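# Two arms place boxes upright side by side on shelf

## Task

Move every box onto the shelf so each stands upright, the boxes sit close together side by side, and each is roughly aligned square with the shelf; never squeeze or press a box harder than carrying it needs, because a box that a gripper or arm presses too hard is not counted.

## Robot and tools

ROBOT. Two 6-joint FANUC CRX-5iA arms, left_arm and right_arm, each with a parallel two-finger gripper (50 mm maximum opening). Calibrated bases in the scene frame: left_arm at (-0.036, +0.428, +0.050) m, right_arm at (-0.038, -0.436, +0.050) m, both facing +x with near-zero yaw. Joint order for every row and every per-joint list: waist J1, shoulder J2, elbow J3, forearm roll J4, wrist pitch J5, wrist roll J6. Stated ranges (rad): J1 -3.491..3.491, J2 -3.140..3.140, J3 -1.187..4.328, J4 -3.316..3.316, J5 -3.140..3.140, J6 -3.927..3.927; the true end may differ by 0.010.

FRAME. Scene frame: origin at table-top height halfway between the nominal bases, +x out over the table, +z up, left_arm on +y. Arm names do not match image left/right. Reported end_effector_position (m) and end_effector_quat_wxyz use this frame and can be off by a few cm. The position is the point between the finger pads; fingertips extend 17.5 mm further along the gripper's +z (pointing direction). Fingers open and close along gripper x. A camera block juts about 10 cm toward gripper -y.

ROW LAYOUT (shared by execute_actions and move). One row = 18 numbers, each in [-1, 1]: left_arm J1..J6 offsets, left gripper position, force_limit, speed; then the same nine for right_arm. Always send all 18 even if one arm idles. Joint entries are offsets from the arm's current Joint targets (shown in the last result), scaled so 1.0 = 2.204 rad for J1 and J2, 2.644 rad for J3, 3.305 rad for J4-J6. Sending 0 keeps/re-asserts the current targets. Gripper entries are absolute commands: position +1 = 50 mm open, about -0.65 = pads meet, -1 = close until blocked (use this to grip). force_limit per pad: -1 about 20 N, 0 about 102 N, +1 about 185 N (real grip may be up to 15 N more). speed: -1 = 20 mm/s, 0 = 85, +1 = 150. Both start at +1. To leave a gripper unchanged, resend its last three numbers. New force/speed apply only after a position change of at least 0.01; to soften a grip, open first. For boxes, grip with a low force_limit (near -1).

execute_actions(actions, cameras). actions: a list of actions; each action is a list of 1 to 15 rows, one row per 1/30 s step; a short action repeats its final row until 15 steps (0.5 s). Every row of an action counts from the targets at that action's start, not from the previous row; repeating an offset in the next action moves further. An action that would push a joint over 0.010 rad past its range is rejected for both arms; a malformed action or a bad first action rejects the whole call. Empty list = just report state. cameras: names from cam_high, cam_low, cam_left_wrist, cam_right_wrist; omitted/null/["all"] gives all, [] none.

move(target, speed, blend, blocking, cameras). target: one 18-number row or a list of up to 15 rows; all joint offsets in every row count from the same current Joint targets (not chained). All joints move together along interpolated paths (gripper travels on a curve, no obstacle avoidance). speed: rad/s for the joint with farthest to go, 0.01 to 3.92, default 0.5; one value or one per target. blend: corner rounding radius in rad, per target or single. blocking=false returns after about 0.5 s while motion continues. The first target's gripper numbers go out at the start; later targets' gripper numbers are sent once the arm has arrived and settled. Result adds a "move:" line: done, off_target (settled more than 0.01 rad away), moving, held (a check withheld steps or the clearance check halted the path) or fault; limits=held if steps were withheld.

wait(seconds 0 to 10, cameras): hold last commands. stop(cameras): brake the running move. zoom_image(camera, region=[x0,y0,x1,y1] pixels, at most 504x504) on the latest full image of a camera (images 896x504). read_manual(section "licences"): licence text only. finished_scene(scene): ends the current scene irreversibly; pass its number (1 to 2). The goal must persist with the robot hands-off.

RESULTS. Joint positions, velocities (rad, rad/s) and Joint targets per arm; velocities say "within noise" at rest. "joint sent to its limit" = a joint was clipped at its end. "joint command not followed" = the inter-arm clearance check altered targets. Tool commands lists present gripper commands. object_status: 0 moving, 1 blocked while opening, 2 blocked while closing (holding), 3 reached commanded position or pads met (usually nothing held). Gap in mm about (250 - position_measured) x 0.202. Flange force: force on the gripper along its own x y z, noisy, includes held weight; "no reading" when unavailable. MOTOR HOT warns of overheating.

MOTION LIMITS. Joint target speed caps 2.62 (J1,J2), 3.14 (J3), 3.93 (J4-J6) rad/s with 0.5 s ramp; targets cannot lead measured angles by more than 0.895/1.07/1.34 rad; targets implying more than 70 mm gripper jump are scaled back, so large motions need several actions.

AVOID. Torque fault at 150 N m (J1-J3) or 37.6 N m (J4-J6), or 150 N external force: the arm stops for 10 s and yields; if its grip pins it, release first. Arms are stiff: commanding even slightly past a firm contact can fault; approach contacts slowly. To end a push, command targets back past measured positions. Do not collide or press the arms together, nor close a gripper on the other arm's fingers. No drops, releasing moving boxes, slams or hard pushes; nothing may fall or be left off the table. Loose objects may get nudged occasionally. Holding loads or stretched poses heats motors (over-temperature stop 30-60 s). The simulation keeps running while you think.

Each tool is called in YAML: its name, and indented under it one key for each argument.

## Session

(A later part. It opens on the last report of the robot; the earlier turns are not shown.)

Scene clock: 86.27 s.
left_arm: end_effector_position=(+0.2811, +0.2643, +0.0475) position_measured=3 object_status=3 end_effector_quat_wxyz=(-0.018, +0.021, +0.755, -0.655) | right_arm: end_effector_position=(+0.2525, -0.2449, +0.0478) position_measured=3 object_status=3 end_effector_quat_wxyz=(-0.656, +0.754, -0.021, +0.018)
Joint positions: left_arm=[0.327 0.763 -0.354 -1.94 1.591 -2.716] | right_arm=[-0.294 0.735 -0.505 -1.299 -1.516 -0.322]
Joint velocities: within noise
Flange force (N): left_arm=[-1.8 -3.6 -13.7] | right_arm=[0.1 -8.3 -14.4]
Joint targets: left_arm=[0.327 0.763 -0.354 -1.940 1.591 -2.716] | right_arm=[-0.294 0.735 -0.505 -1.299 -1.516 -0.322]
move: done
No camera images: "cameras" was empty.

move:
  target: [0.00005,-0.00676,-0.00152,0.00010,0.00120,0.00307,1,1,1,0.00006,-0.00797,-0.00177,0.00010,-0.00105,-0.00375,1,1,1]
  speed: 0.02

zoom_image:
  camera: "cam_low"
  region: [270, 220, 580, 330]

Scene clock: 87.83 s.
left_arm: end_effector_position=(+0.2814, +0.2644, +0.0526) position_measured=3 object_status=3 end_effector_quat_wxyz=(-0.018, +0.021, +0.755, -0.655) | right_arm: end_effector_position=(+0.2529, -0.2450, +0.0530) position_measured=3 object_status=3 end_effector_quat_wxyz=(-0.656, +0.754, -0.021, +0.018)
Joint positions: left_arm=[0.327 0.748 -0.358 -1.939 1.595 -2.705] | right_arm=[-0.294 0.717 -0.509 -1.298 -1.52 -0.334]
Joint velocities: within noise
Flange force (N): left_arm=[-1.1 3.5 -12.2] | right_arm=[-0.7 -0.9 -12.2]
Joint targets: left_arm=[0.327 0.748 -0.358 -1.939 1.595 -2.705] | right_arm=[-0.294 0.717 -0.509 -1.298 -1.520 -0.334]
move: done

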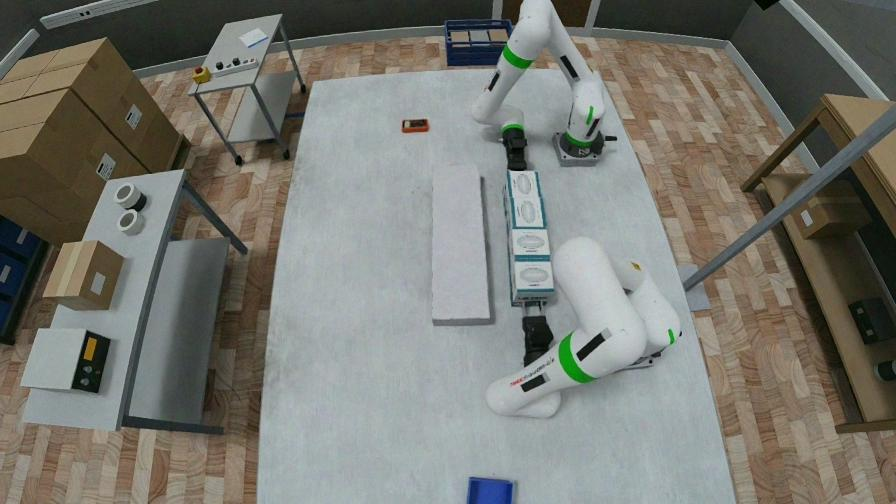

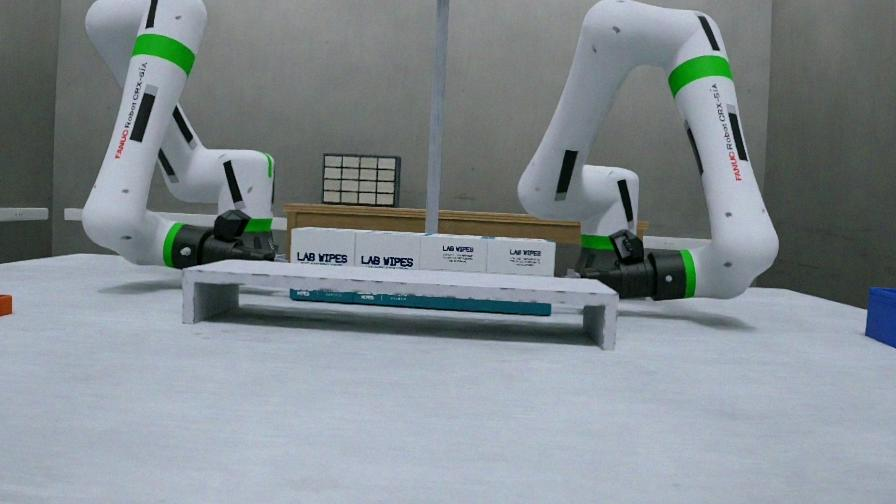

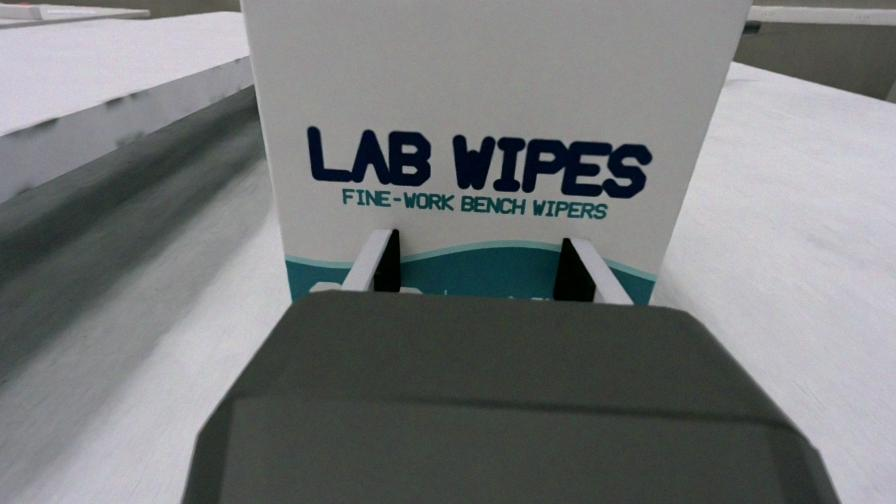

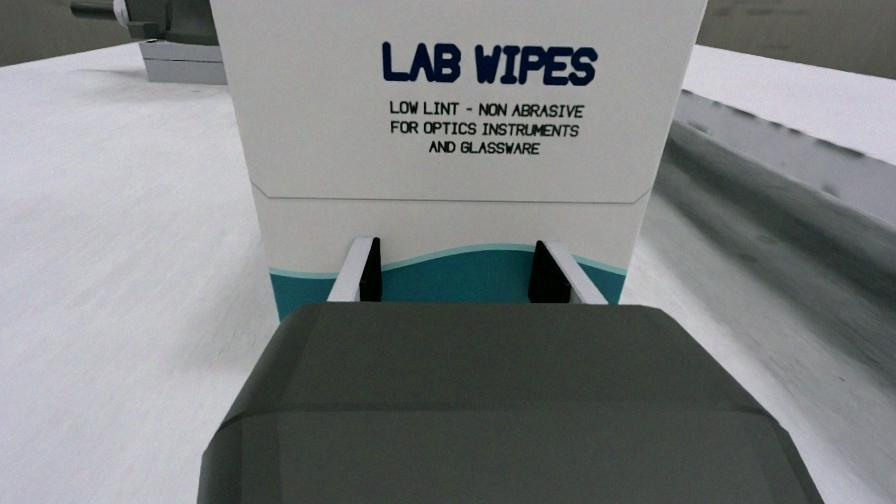

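Scaled by 1.626 from the camera's 896x504 image, which has a finer 1280x720 frame.

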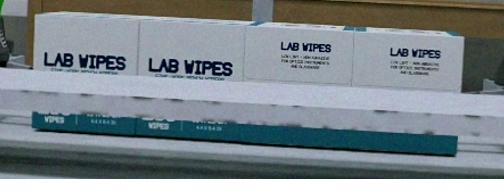

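move:
  target: [0.00007,-0.02034,-0.00533,0.00014,0.00339,0.00865,1,1,1,0.00026,-0.02375,-0.00618,0.00042,-0.00290,-0.01050,1,1,1]
  speed: 0.04

zoom_image:
  camera: "cam_low"
  region: [270, 220, 580, 330]

Scene clock: 93.37 s.
left_arm: end_effector_position=(+0.2810, +0.2643, +0.0676) position_measured=3 object_status=3 end_effector_quat_wxyz=(-0.018, +0.021, +0.755, -0.655) | right_arm: end_effector_position=(+0.2524, -0.2449, +0.0679) position_measured=3 object_status=3 end_effector_quat_wxyz=(-0.656, +0.754, -0.021, +0.018)
Joint positions: left_arm=[0.327 0.703 -0.372 -1.939 1.606 -2.677] | right_arm=[-0.293 0.665 -0.526 -1.297 -1.529 -0.369]
Joint velocities: within noise
Flange force (N): left_arm=[-1.1 3.5 -12.9] | right_arm=[-0.7 -0.5 -12.6]
Joint targets: left_arm=[0.327 0.703 -0.372 -1.939 1.606 -2.677] | right_arm=[-0.293 0.665 -0.526 -1.297 -1.529 -0.369]
move: done

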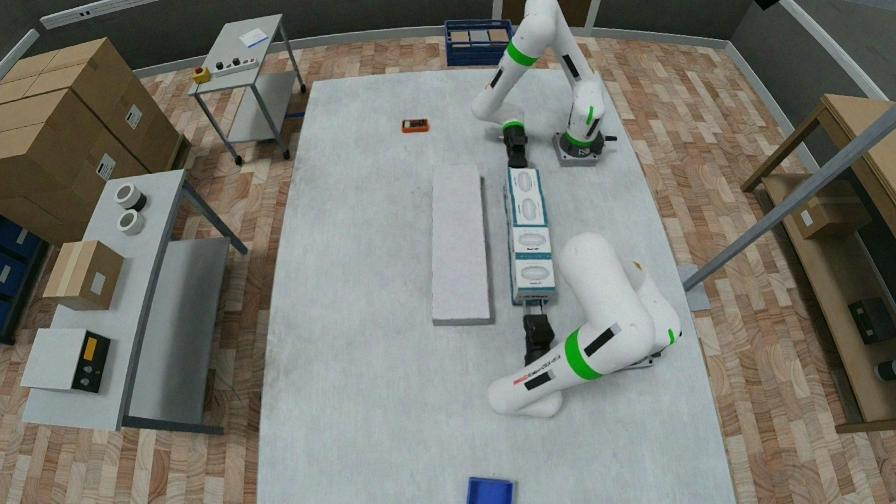

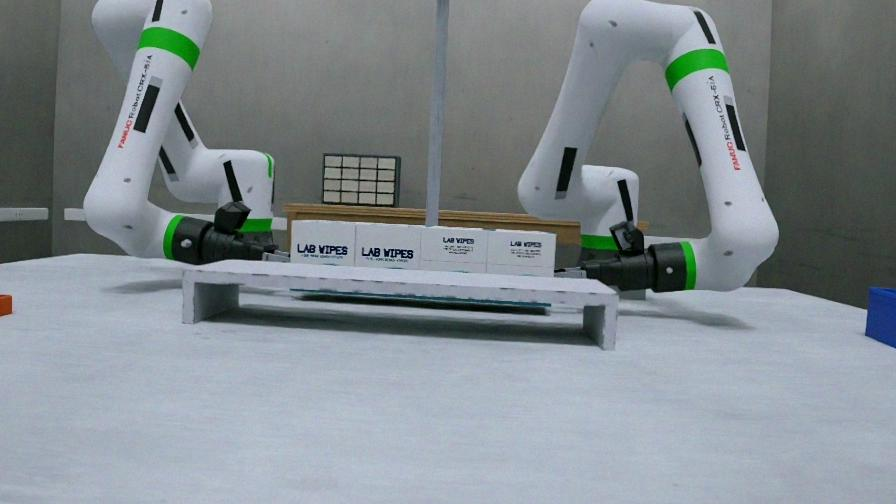

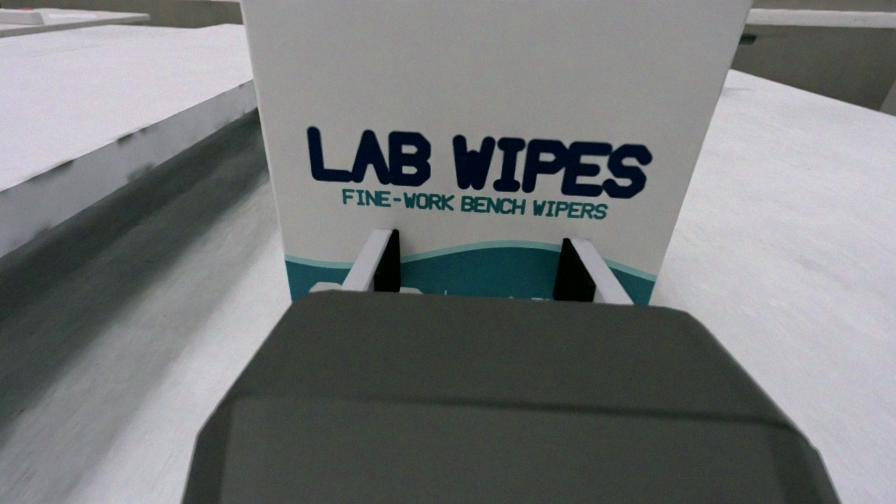

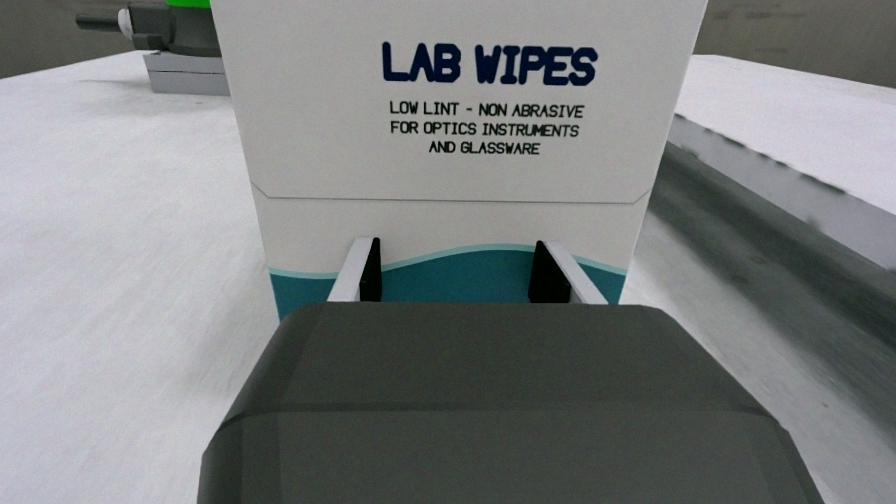

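Scaled by 1.626 from the camera's 896x504 image, which has a finer 1280x720 frame.

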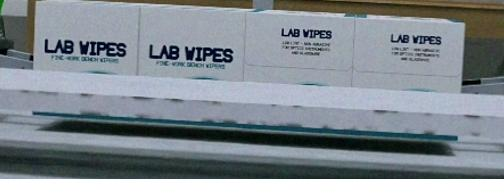

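move:
  target:
    - [0.00039,-0.04047,-0.00833,0.00076,0.00744,0.01894,1,1,1,0.00029,-0.04797,-0.00978,0.00047,-0.00654,-0.02326,1,1,1]
    - [0.00090,-0.07402,-0.01348,0.00176,0.01415,0.03598,1,1,1,0.00036,-0.08832,-0.01598,0.00057,-0.01256,-0.04438,1,1,1]
    - [0.00158,-0.10743,-0.01702,0.00310,0.02131,0.05415,1,1,1,0.00026,-0.12899,-0.02038,0.00041,-0.01908,-0.06707,1,1,1]
  speed: 0.08
  blend: 0.005

zoom_image:
  camera: "cam_low"
  region: [270, 200, 580, 320]

Scene clock: 98.97 s.
left_arm: end_effector_position=(+0.2811, +0.2642, +0.1476) position_measured=3 object_status=3 end_effector_quat_wxyz=(-0.018, +0.021, +0.755, -0.656) | right_arm: end_effector_position=(+0.2525, -0.2449, +0.1479) position_measured=3 object_status=3 end_effector_quat_wxyz=(-0.656, +0.754, -0.021, +0.018)
Joint positions: left_arm=[0.331 0.466 -0.417 -1.929 1.677 -2.498] | right_arm=[-0.293 0.381 -0.58 -1.296 -1.592 -0.591]
Joint velocities: within noise
Flange force (N): left_arm=[-0.7 3.7 -12.3] | right_arm=[-0.6 0.8 -12.2]
Joint targets: left_arm=[0.331 0.466 -0.417 -1.929 1.677 -2.498] | right_arm=[-0.293 0.381 -0.580 -1.296 -1.592 -0.591]
move: done

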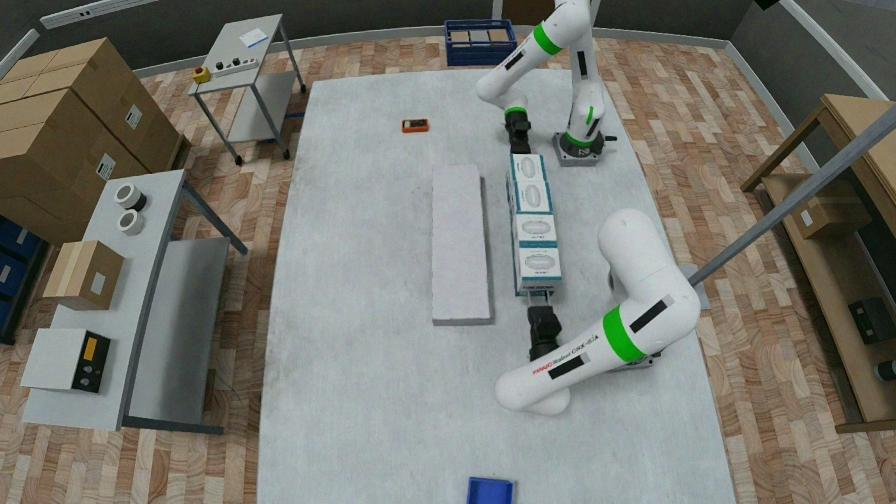

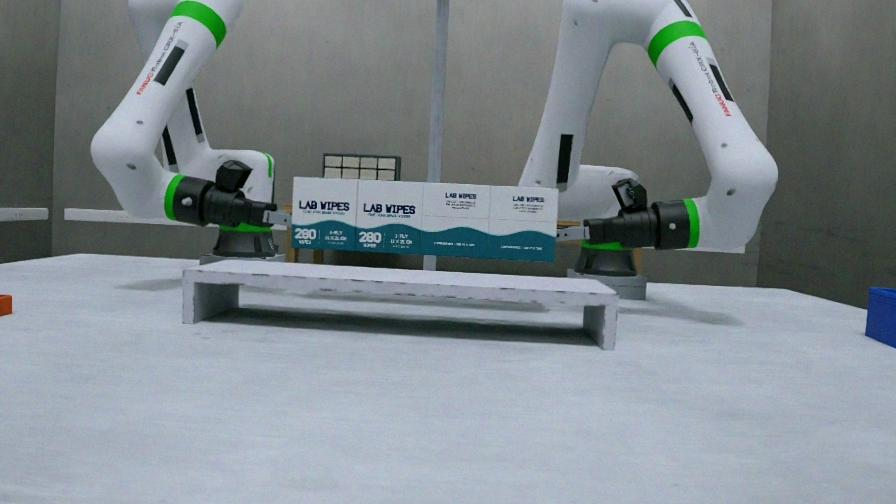

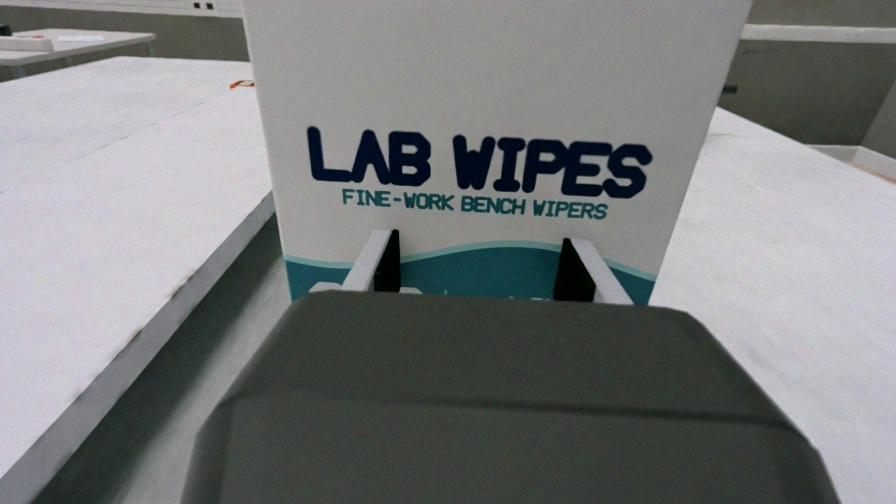

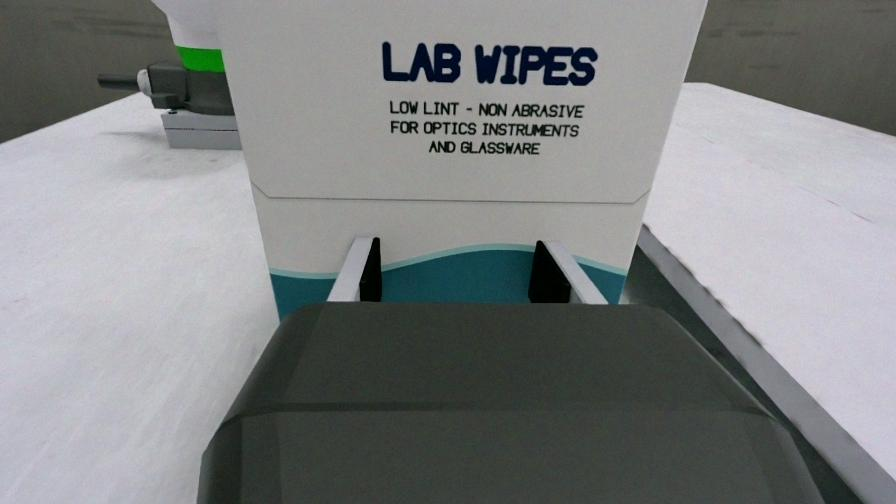

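Scaled by 1.626 from the camera's 896x504 image, which has a finer 1280x720 frame.

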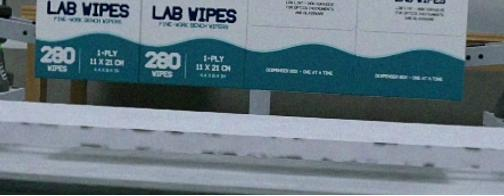

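move:
  target: [-0.01144,0.02033,0.03563,0.00749,0.00035,0.01585,1,1,1,0.00936,0.02032,0.03542,-0.00534,-0.00030,-0.01525,1,1,1]
  speed: 0.05
  cameras: ["cam_high"]

Scene clock: 111.43 s.
left_arm: end_effector_position=(+0.3197, +0.2621, +0.1476) position_measured=3 object_status=3 end_effector_quat_wxyz=(-0.018, +0.021, +0.755, -0.656) | right_arm: end_effector_position=(+0.2911, -0.2471, +0.1478) position_measured=3 object_status=3 end_effector_quat_wxyz=(-0.656, +0.754, -0.021, +0.018)
Joint positions: left_arm=[0.306 0.511 -0.323 -1.904 1.678 -2.446] | right_arm=[-0.272 0.425 -0.486 -1.313 -1.593 -0.641]
Joint velocities: within noise
Flange force (N): left_arm=[-0.6 3.5 -12.5] | right_arm=[-1.0 0.0 -12.3]
Joint targets: left_arm=[0.306 0.511 -0.323 -1.904 1.678 -2.446] | right_arm=[-0.272 0.425 -0.486 -1.313 -1.593 -0.641]
move: done
Images, in order (width x height): cam_high 896x504.

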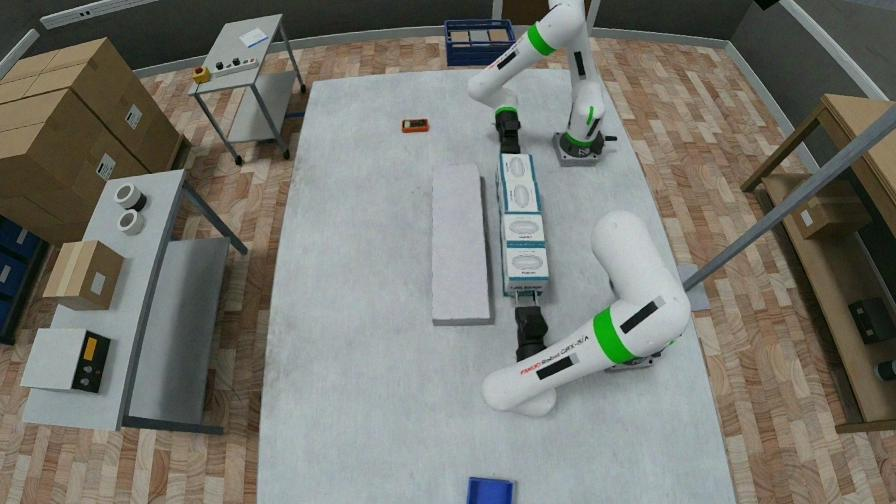

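move:
  target:
    - [-0.00999,0.02136,0.03683,0.00656,0.00047,0.01598,1,1,1,0.00799,0.02117,0.03631,-0.00447,-0.00044,-0.01531,1,1,1]
    - [-0.01871,0.04382,0.07505,0.01234,0.00108,0.03223,1,1,1,0.01483,0.04324,0.07367,-0.00822,-0.00103,-0.03077,1,1,1]
    - [-0.02634,0.06746,0.11488,0.01749,0.00185,0.04887,1,1,1,0.02070,0.06622,0.11222,-0.01140,-0.00179,-0.04651,1,1,1]
  speed: 0.07
  blend: 0.005

Scene clock: 116.73 s.
left_arm: end_effector_position=(+0.4356, +0.2556, +0.1477) position_measured=3 object_status=3 end_effector_quat_wxyz=(-0.018, +0.021, +0.754, -0.656) | right_arm: end_effector_position=(+0.4069, -0.2535, +0.1477) position_measured=3 object_status=3 end_effector_quat_wxyz=(-0.656, +0.754, -0.021, +0.018)
Joint positions: left_arm=[0.248 0.66 -0.019 -1.846 1.684 -2.284] | right_arm=[-0.227 0.571 -0.189 -1.351 -1.599 -0.795]
Joint velocities: within noise
Flange force (N): left_arm=[-0.6 3.5 -12.6] | right_arm=[-1.2 0.6 -12.3]
Joint targets: left_arm=[0.248 0.660 -0.019 -1.846 1.684 -2.284] | right_arm=[-0.227 0.571 -0.189 -1.351 -1.599 -0.795]
move: done

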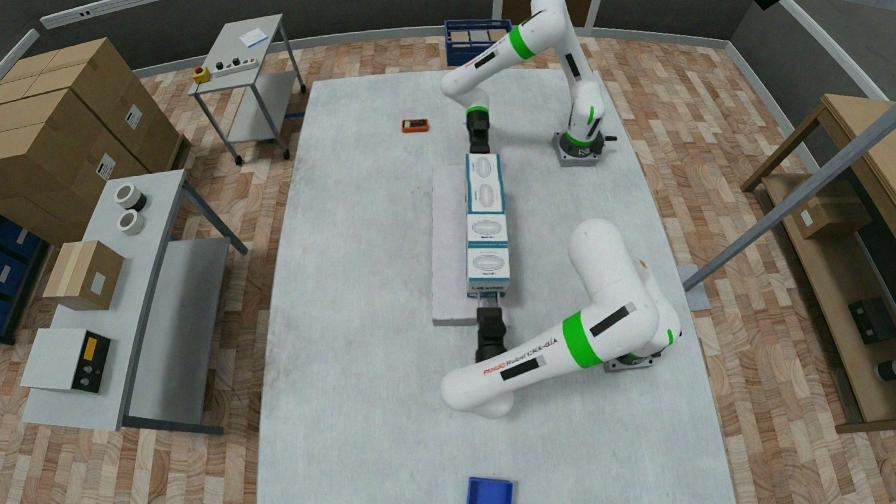

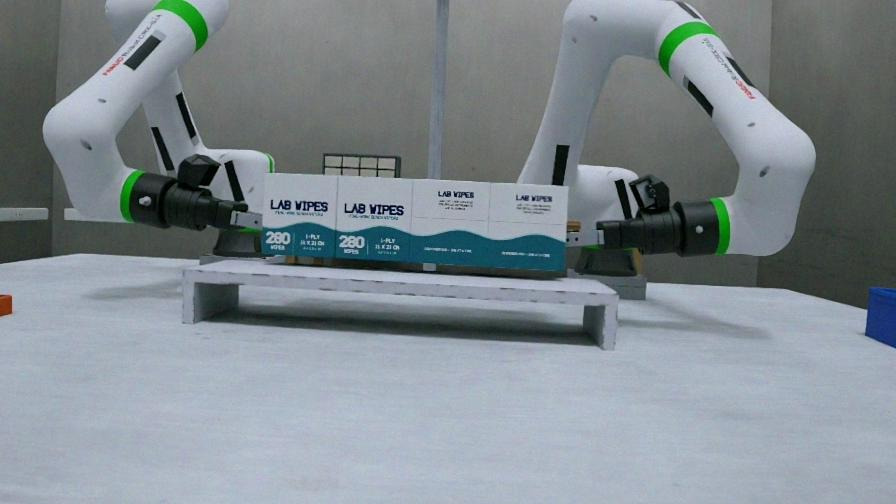

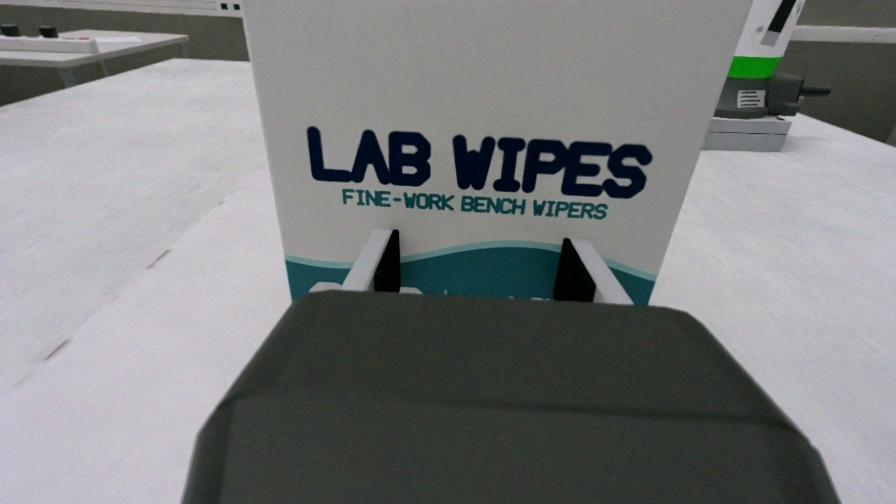

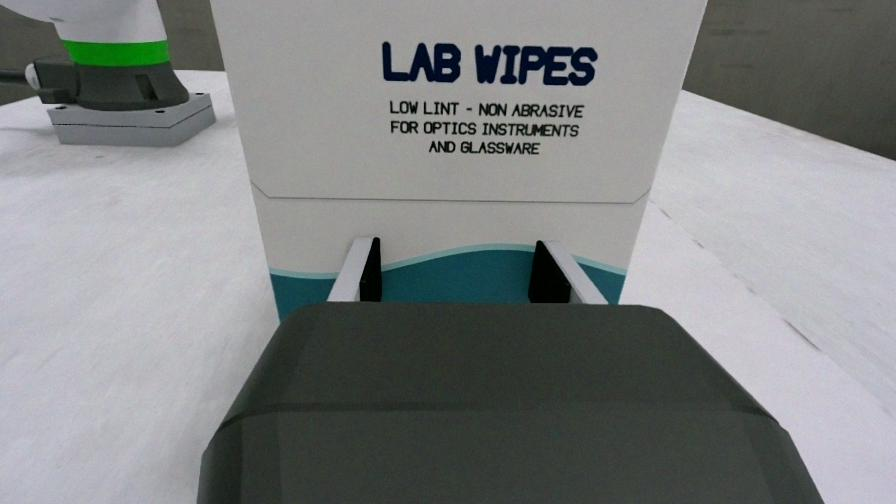

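move:
  target:
    - [-0.00673,0.02490,0.04162,0.00468,0.00095,0.01715,1,1,1,0.00511,0.02394,0.03988,-0.00274,-0.00092,-0.01611,1,1,1]
    - [-0.01275,0.05114,0.08524,0.00904,0.00210,0.03494,1,1,1,0.00964,0.04887,0.08124,-0.00518,-0.00201,-0.03272,1,1,1]
  speed: 0.07
  blend: 0.005

zoom_image:
  camera: "cam_low"
  region: [160, 160, 664, 360]

Scene clock: 121.37 s.
left_arm: end_effector_position=(+0.5128, +0.2512, +0.1477) position_measured=3 object_status=3 end_effector_quat_wxyz=(-0.018, +0.021, +0.754, -0.656) | right_arm: end_effector_position=(+0.4841, -0.2578, +0.1477) position_measured=3 object_status=3 end_effector_quat_wxyz=(-0.656, +0.754, -0.021, +0.018)
Joint positions: left_arm=[0.22 0.772 0.207 -1.816 1.691 -2.168] | right_arm=[-0.205 0.679 0.026 -1.368 -1.606 -0.903]
Joint velocities: within noise
Flange force (N): left_arm=[-0.1 3.0 -12.2] | right_arm=[-1.7 -0.1 -12.6]
Joint targets: left_arm=[0.220 0.772 0.207 -1.816 1.691 -2.168] | right_arm=[-0.205 0.679 0.026 -1.368 -1.606 -0.903]
move: done

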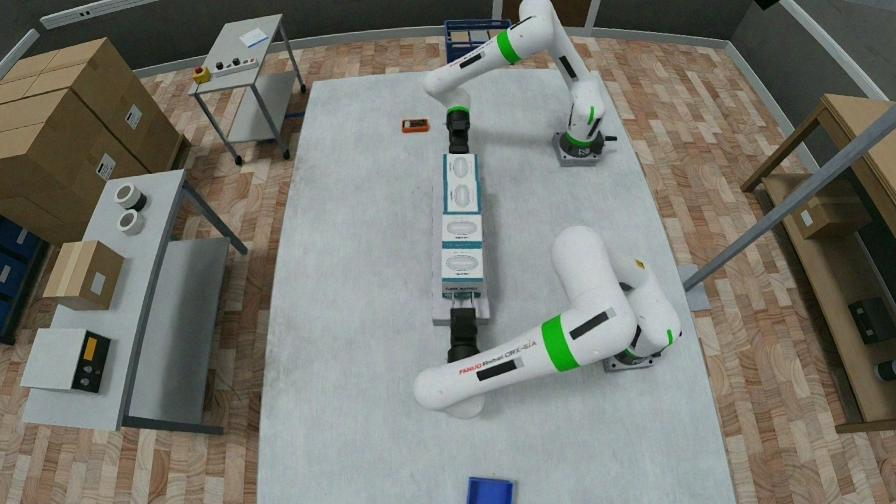

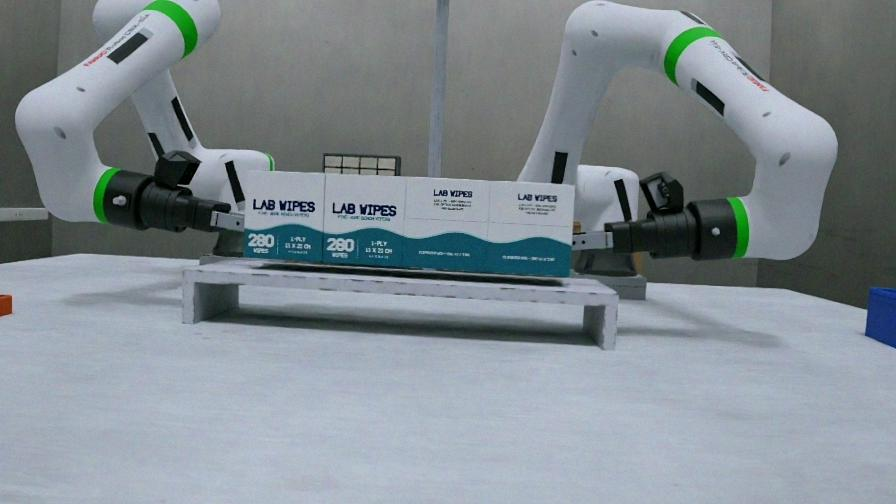

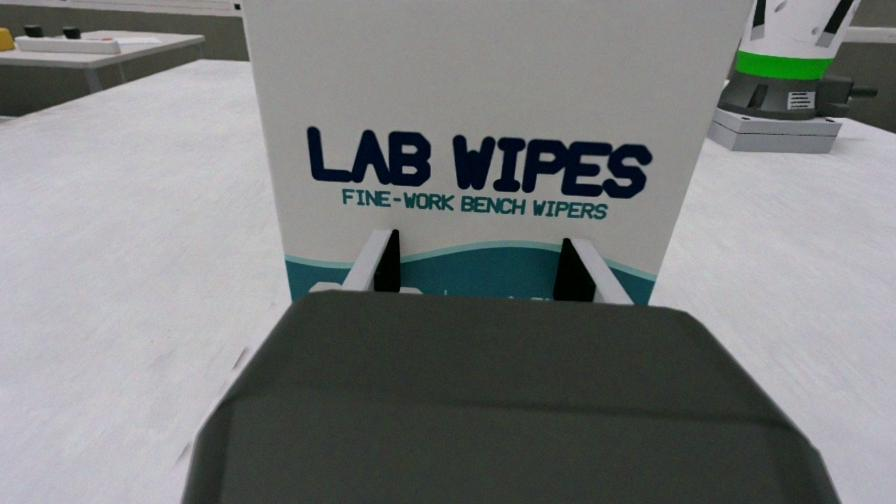

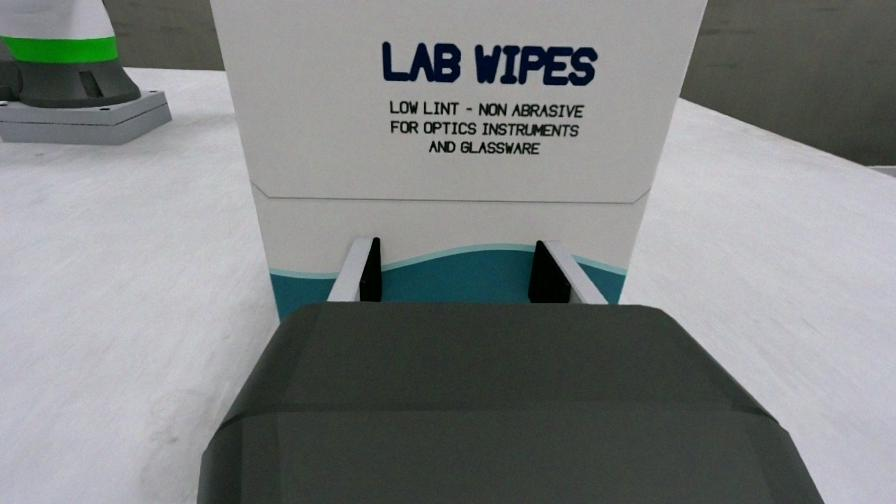

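Scaled by 1.000.

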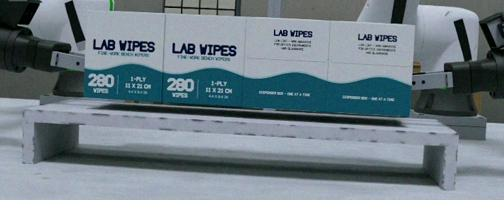

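move:
  target: [-0.00023,0.01273,0.00166,-0.00071,-0.00188,-0.00695,1,1,1,0.00008,0.01409,0.00176,0.00020,0.00166,0.00782,1,1,1]
  speed: 0.025
  cameras: ["cam_low"]

zoom_image:
  camera: "cam_low"
  region: [170, 220, 630, 350]

Scene clock: 125.43 s.
left_arm: end_effector_position=(+0.5129, +0.2512, +0.1327) position_measured=3 object_status=3 end_effector_quat_wxyz=(-0.018, +0.021, +0.754, -0.656) | right_arm: end_effector_position=(+0.4843, -0.2579, +0.1327) position_measured=3 object_status=3 end_effector_quat_wxyz=(-0.656, +0.754, -0.021, +0.018)
Joint positions: left_arm=[0.219 0.8 0.211 -1.818 1.685 -2.191] | right_arm=[-0.205 0.71 0.03 -1.367 -1.6 -0.877]
Joint velocities: within noise
Flange force (N): left_arm=[-0.5 3.6 -12.5] | right_arm=[-1.7 0.0 -12.5]
Joint targets: left_arm=[0.219 0.800 0.211 -1.818 1.685 -2.191] | right_arm=[-0.205 0.710 0.030 -1.367 -1.600 -0.877]
move: done
Images, in order (width x height): cam_low 896x504.

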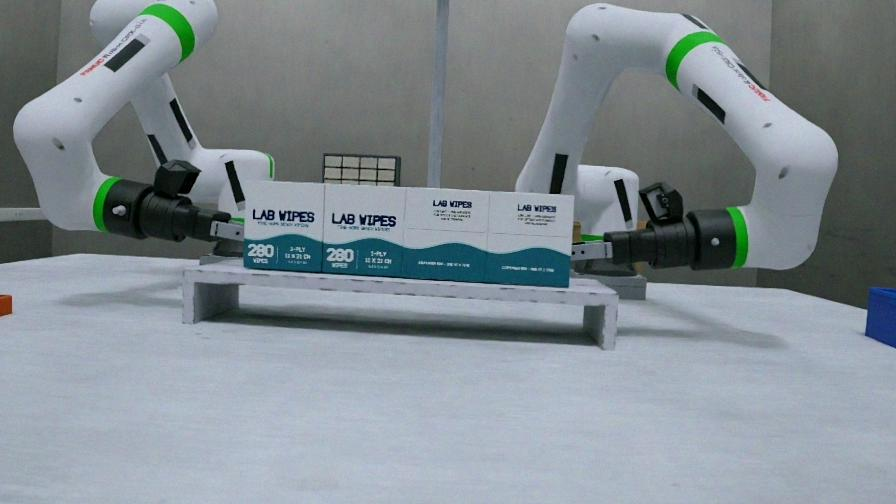

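Scaled by 1.096 from the camera's 896x504 image, which has a finer 1280x720 frame.

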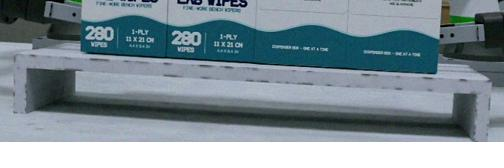

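move:
  target: [-0.00004,0.00254,0.00034,-0.00014,-0.00038,-0.00140,1,1,1,0.00002,0.00282,0.00036,0.00004,0.00034,0.00156,1,1,1]
  speed: 0.015
  cameras: []

move:
  target: [-0.00002,0.00085,0.00011,-0.00005,-0.00013,-0.00046,1,1,1,0.00001,0.00094,0.00012,0.00001,0.00011,0.00052,1,1,1]
  speed: 0.01
  cameras: ["cam_low"]

zoom_image:
  camera: "cam_low"
  region: [170, 220, 630, 350]

Scene clock: 126.83 s.
left_arm: end_effector_position=(+0.5129, +0.2512, +0.1297) position_measured=3 object_status=3 end_effector_quat_wxyz=(-0.018, +0.021, +0.754, -0.656) | right_arm: end_effector_position=(+0.4843, -0.2579, +0.1297) position_measured=3 object_status=3 end_effector_quat_wxyz=(-0.656, +0.754, -0.021, +0.018)
Joint positions: left_arm=[0.219 0.806 0.212 -1.819 1.683 -2.196] | right_arm=[-0.205 0.716 0.031 -1.367 -1.599 -0.872]
Joint velocities: within noise
Flange force (N): left_arm=[-0.7 -2.0 -13.2] | right_arm=[-1.3 -2.6 -13.7]
Joint targets: left_arm=[0.219 0.806 0.212 -1.819 1.683 -2.196] | right_arm=[-0.205 0.716 0.031 -1.367 -1.599 -0.872]
move: done
No camera images: "cameras" was empty.

Scene clock: 127.53 s.
left_arm: end_effector_position=(+0.5129, +0.2512, +0.1287) position_measured=3 object_status=3 end_effector_quat_wxyz=(-0.018, +0.021, +0.754, -0.656) | right_arm: end_effector_position=(+0.4843, -0.2578, +0.1287) position_measured=3 object_status=3 end_effector_quat_wxyz=(-0.656, +0.754, -0.021, +0.018)
Joint positions: left_arm=[0.219 0.808 0.212 -1.819 1.683 -2.198] | right_arm=[-0.205 0.718 0.032 -1.367 -1.599 -0.87]
Joint velocities: within noise
Flange force (N): left_arm=[-1.0 -4.8 -13.7] | right_arm=[-1.3 -6.6 -14.2]
Joint targets: left_arm=[0.219 0.808 0.212 -1.819 1.683 -2.198] | right_arm=[-0.205 0.718 0.032 -1.367 -1.599 -0.870]
move: done
Images, in order (width x height): cam_low 896x504.

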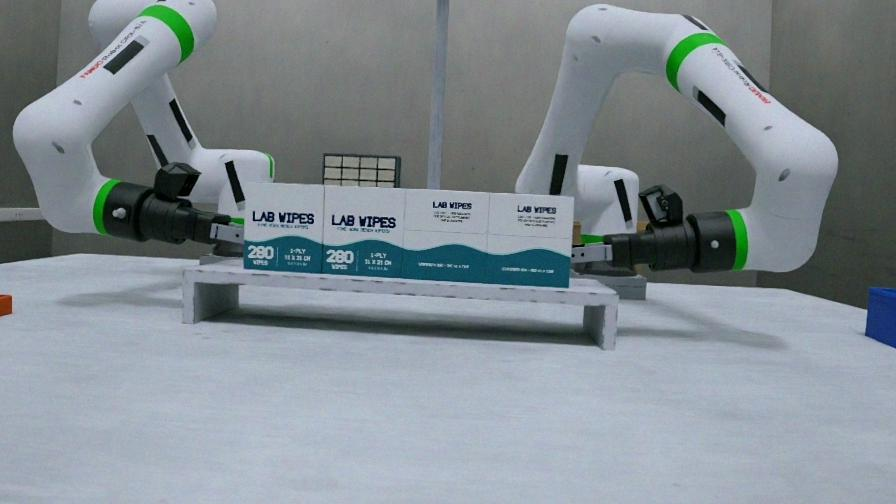

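Scaled by 1.096 from the camera's 896x504 image, which has a finer 1280x720 frame.

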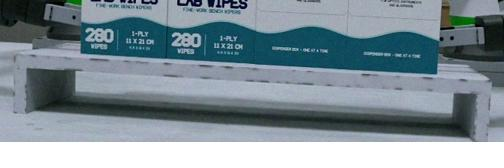

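move:
  target: [0.00001,-0.00060,-0.00008,0.00004,0.00009,0.00032,1,1,1,-0.00001,-0.00066,-0.00008,-0.00001,-0.00008,-0.00036,1,1,1]
  speed: 0.01
  cameras: []

Scene clock: 131.43 s.
left_arm: end_effector_position=(+0.5129, +0.2512, +0.1294) position_measured=3 object_status=3 end_effector_quat_wxyz=(-0.018, +0.021, +0.755, -0.656) | right_arm: end_effector_position=(+0.4843, -0.2579, +0.1294) position_measured=3 object_status=3 end_effector_quat_wxyz=(-0.656, +0.754, -0.021, +0.018)
Joint positions: left_arm=[0.219 0.806 0.212 -1.819 1.683 -2.197] | right_arm=[-0.205 0.717 0.031 -1.367 -1.599 -0.872]
Joint velocities: within noise
Flange force (N): left_arm=[-0.4 -2.2 -13.4] | right_arm=[-1.9 -4.0 -13.9]
Joint targets: left_arm=[0.219 0.806 0.212 -1.819 1.683 -2.197] | right_arm=[-0.205 0.717 0.031 -1.367 -1.599 -0.872]
move: done
No camera images: "cameras" was empty.

move:
  target: [0.00335,0.00112,0.00176,-0.00124,0.00196,0.00016,1,1,1,-0.00369,0.00075,0.00114,0.00157,-0.00194,0,1,1,1]
  speed: 0.01

zoom_image:
  camera: "cam_low"
  region: [170, 170, 630, 350]

zoom_image:
  camera: "cam_high"
  region: [400, 140, 540, 340]

Scene clock: 133.00 s.
left_arm: end_effector_position=(+0.5133, +0.2562, +0.1294) position_measured=3 object_status=3 end_effector_quat_wxyz=(-0.018, +0.021, +0.754, -0.656) | right_arm: end_effector_position=(+0.4841, -0.2628, +0.1294) position_measured=3 object_status=3 end_effector_quat_wxyz=(-0.656, +0.754, -0.021, +0.018)
Joint positions: left_arm=[0.226 0.809 0.217 -1.823 1.69 -2.196] | right_arm=[-0.213 0.719 0.034 -1.362 -1.605 -0.872]
Joint velocities: within noise
Flange force (N): left_arm=[-0.1 -1.9 0.4] | right_arm=[-1.6 -4.6 0.7]
Joint targets: left_arm=[0.226 0.809 0.217 -1.823 1.690 -2.196] | right_arm=[-0.213 0.719 0.034 -1.362 -1.605 -0.872]
move: done

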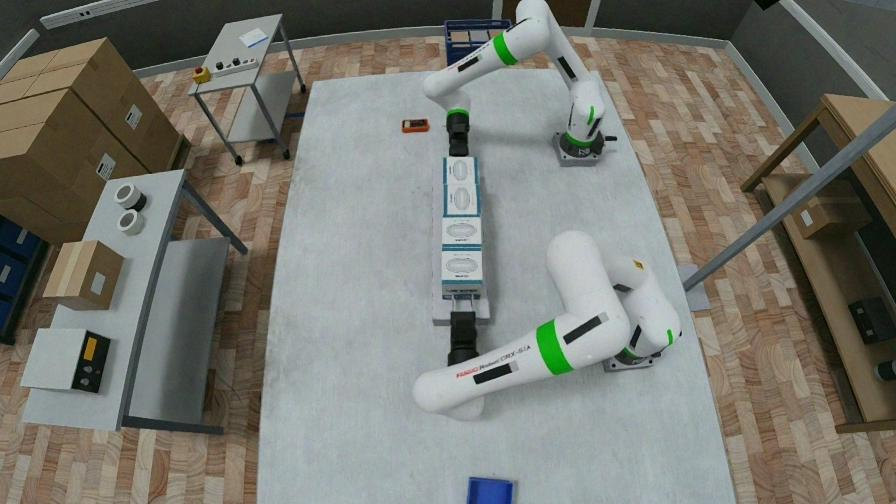

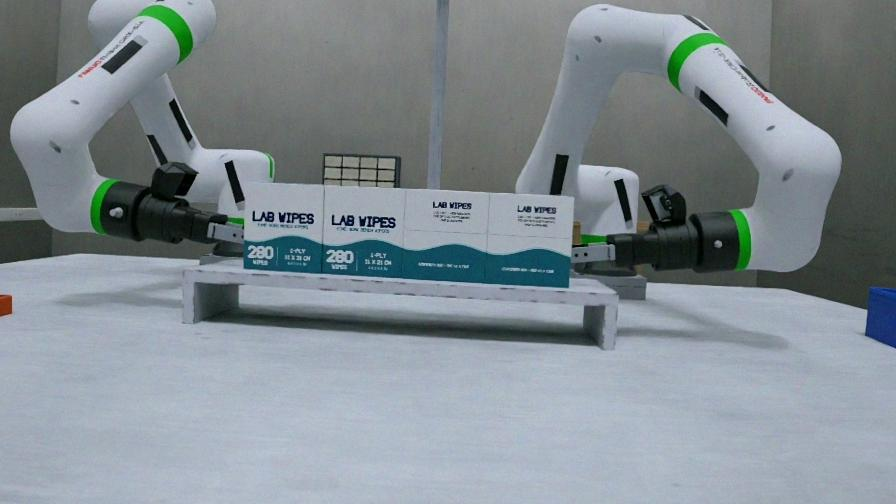

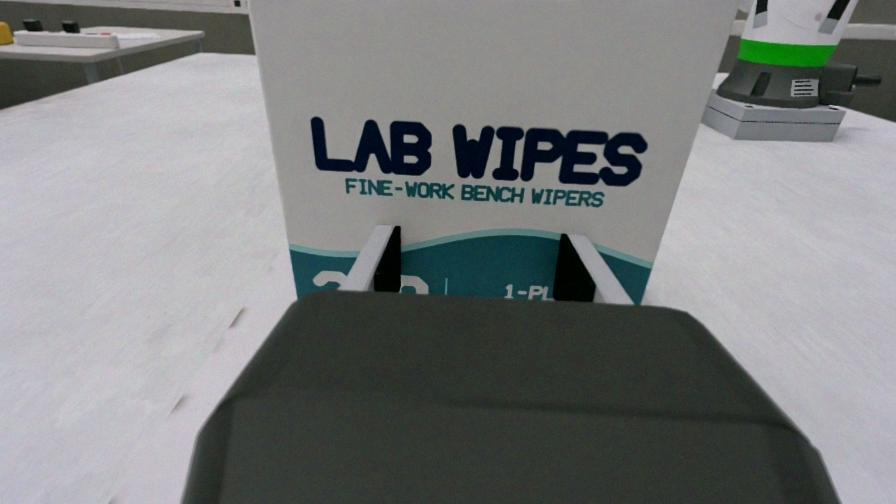

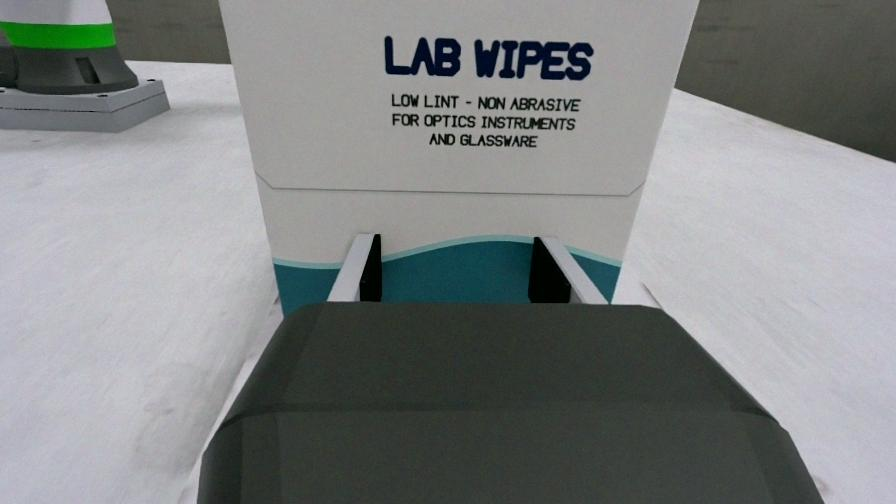

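Scaled by 1.096 from the camera's 896x504 image, which has a finer 1280x720 frame.

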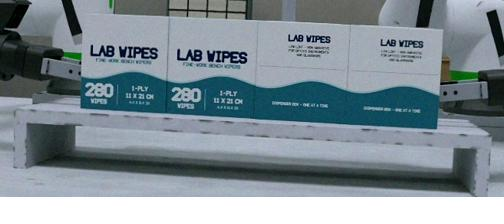

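Scaled by 2.520 from the camera's 896x504 image, which has a finer 1280x720 frame.

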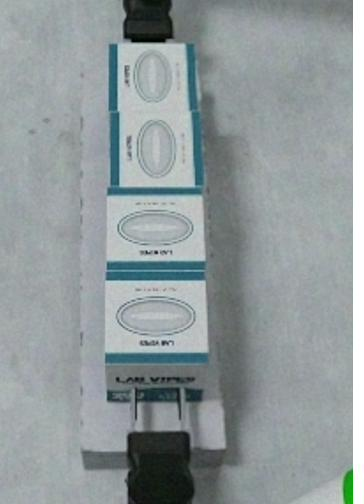

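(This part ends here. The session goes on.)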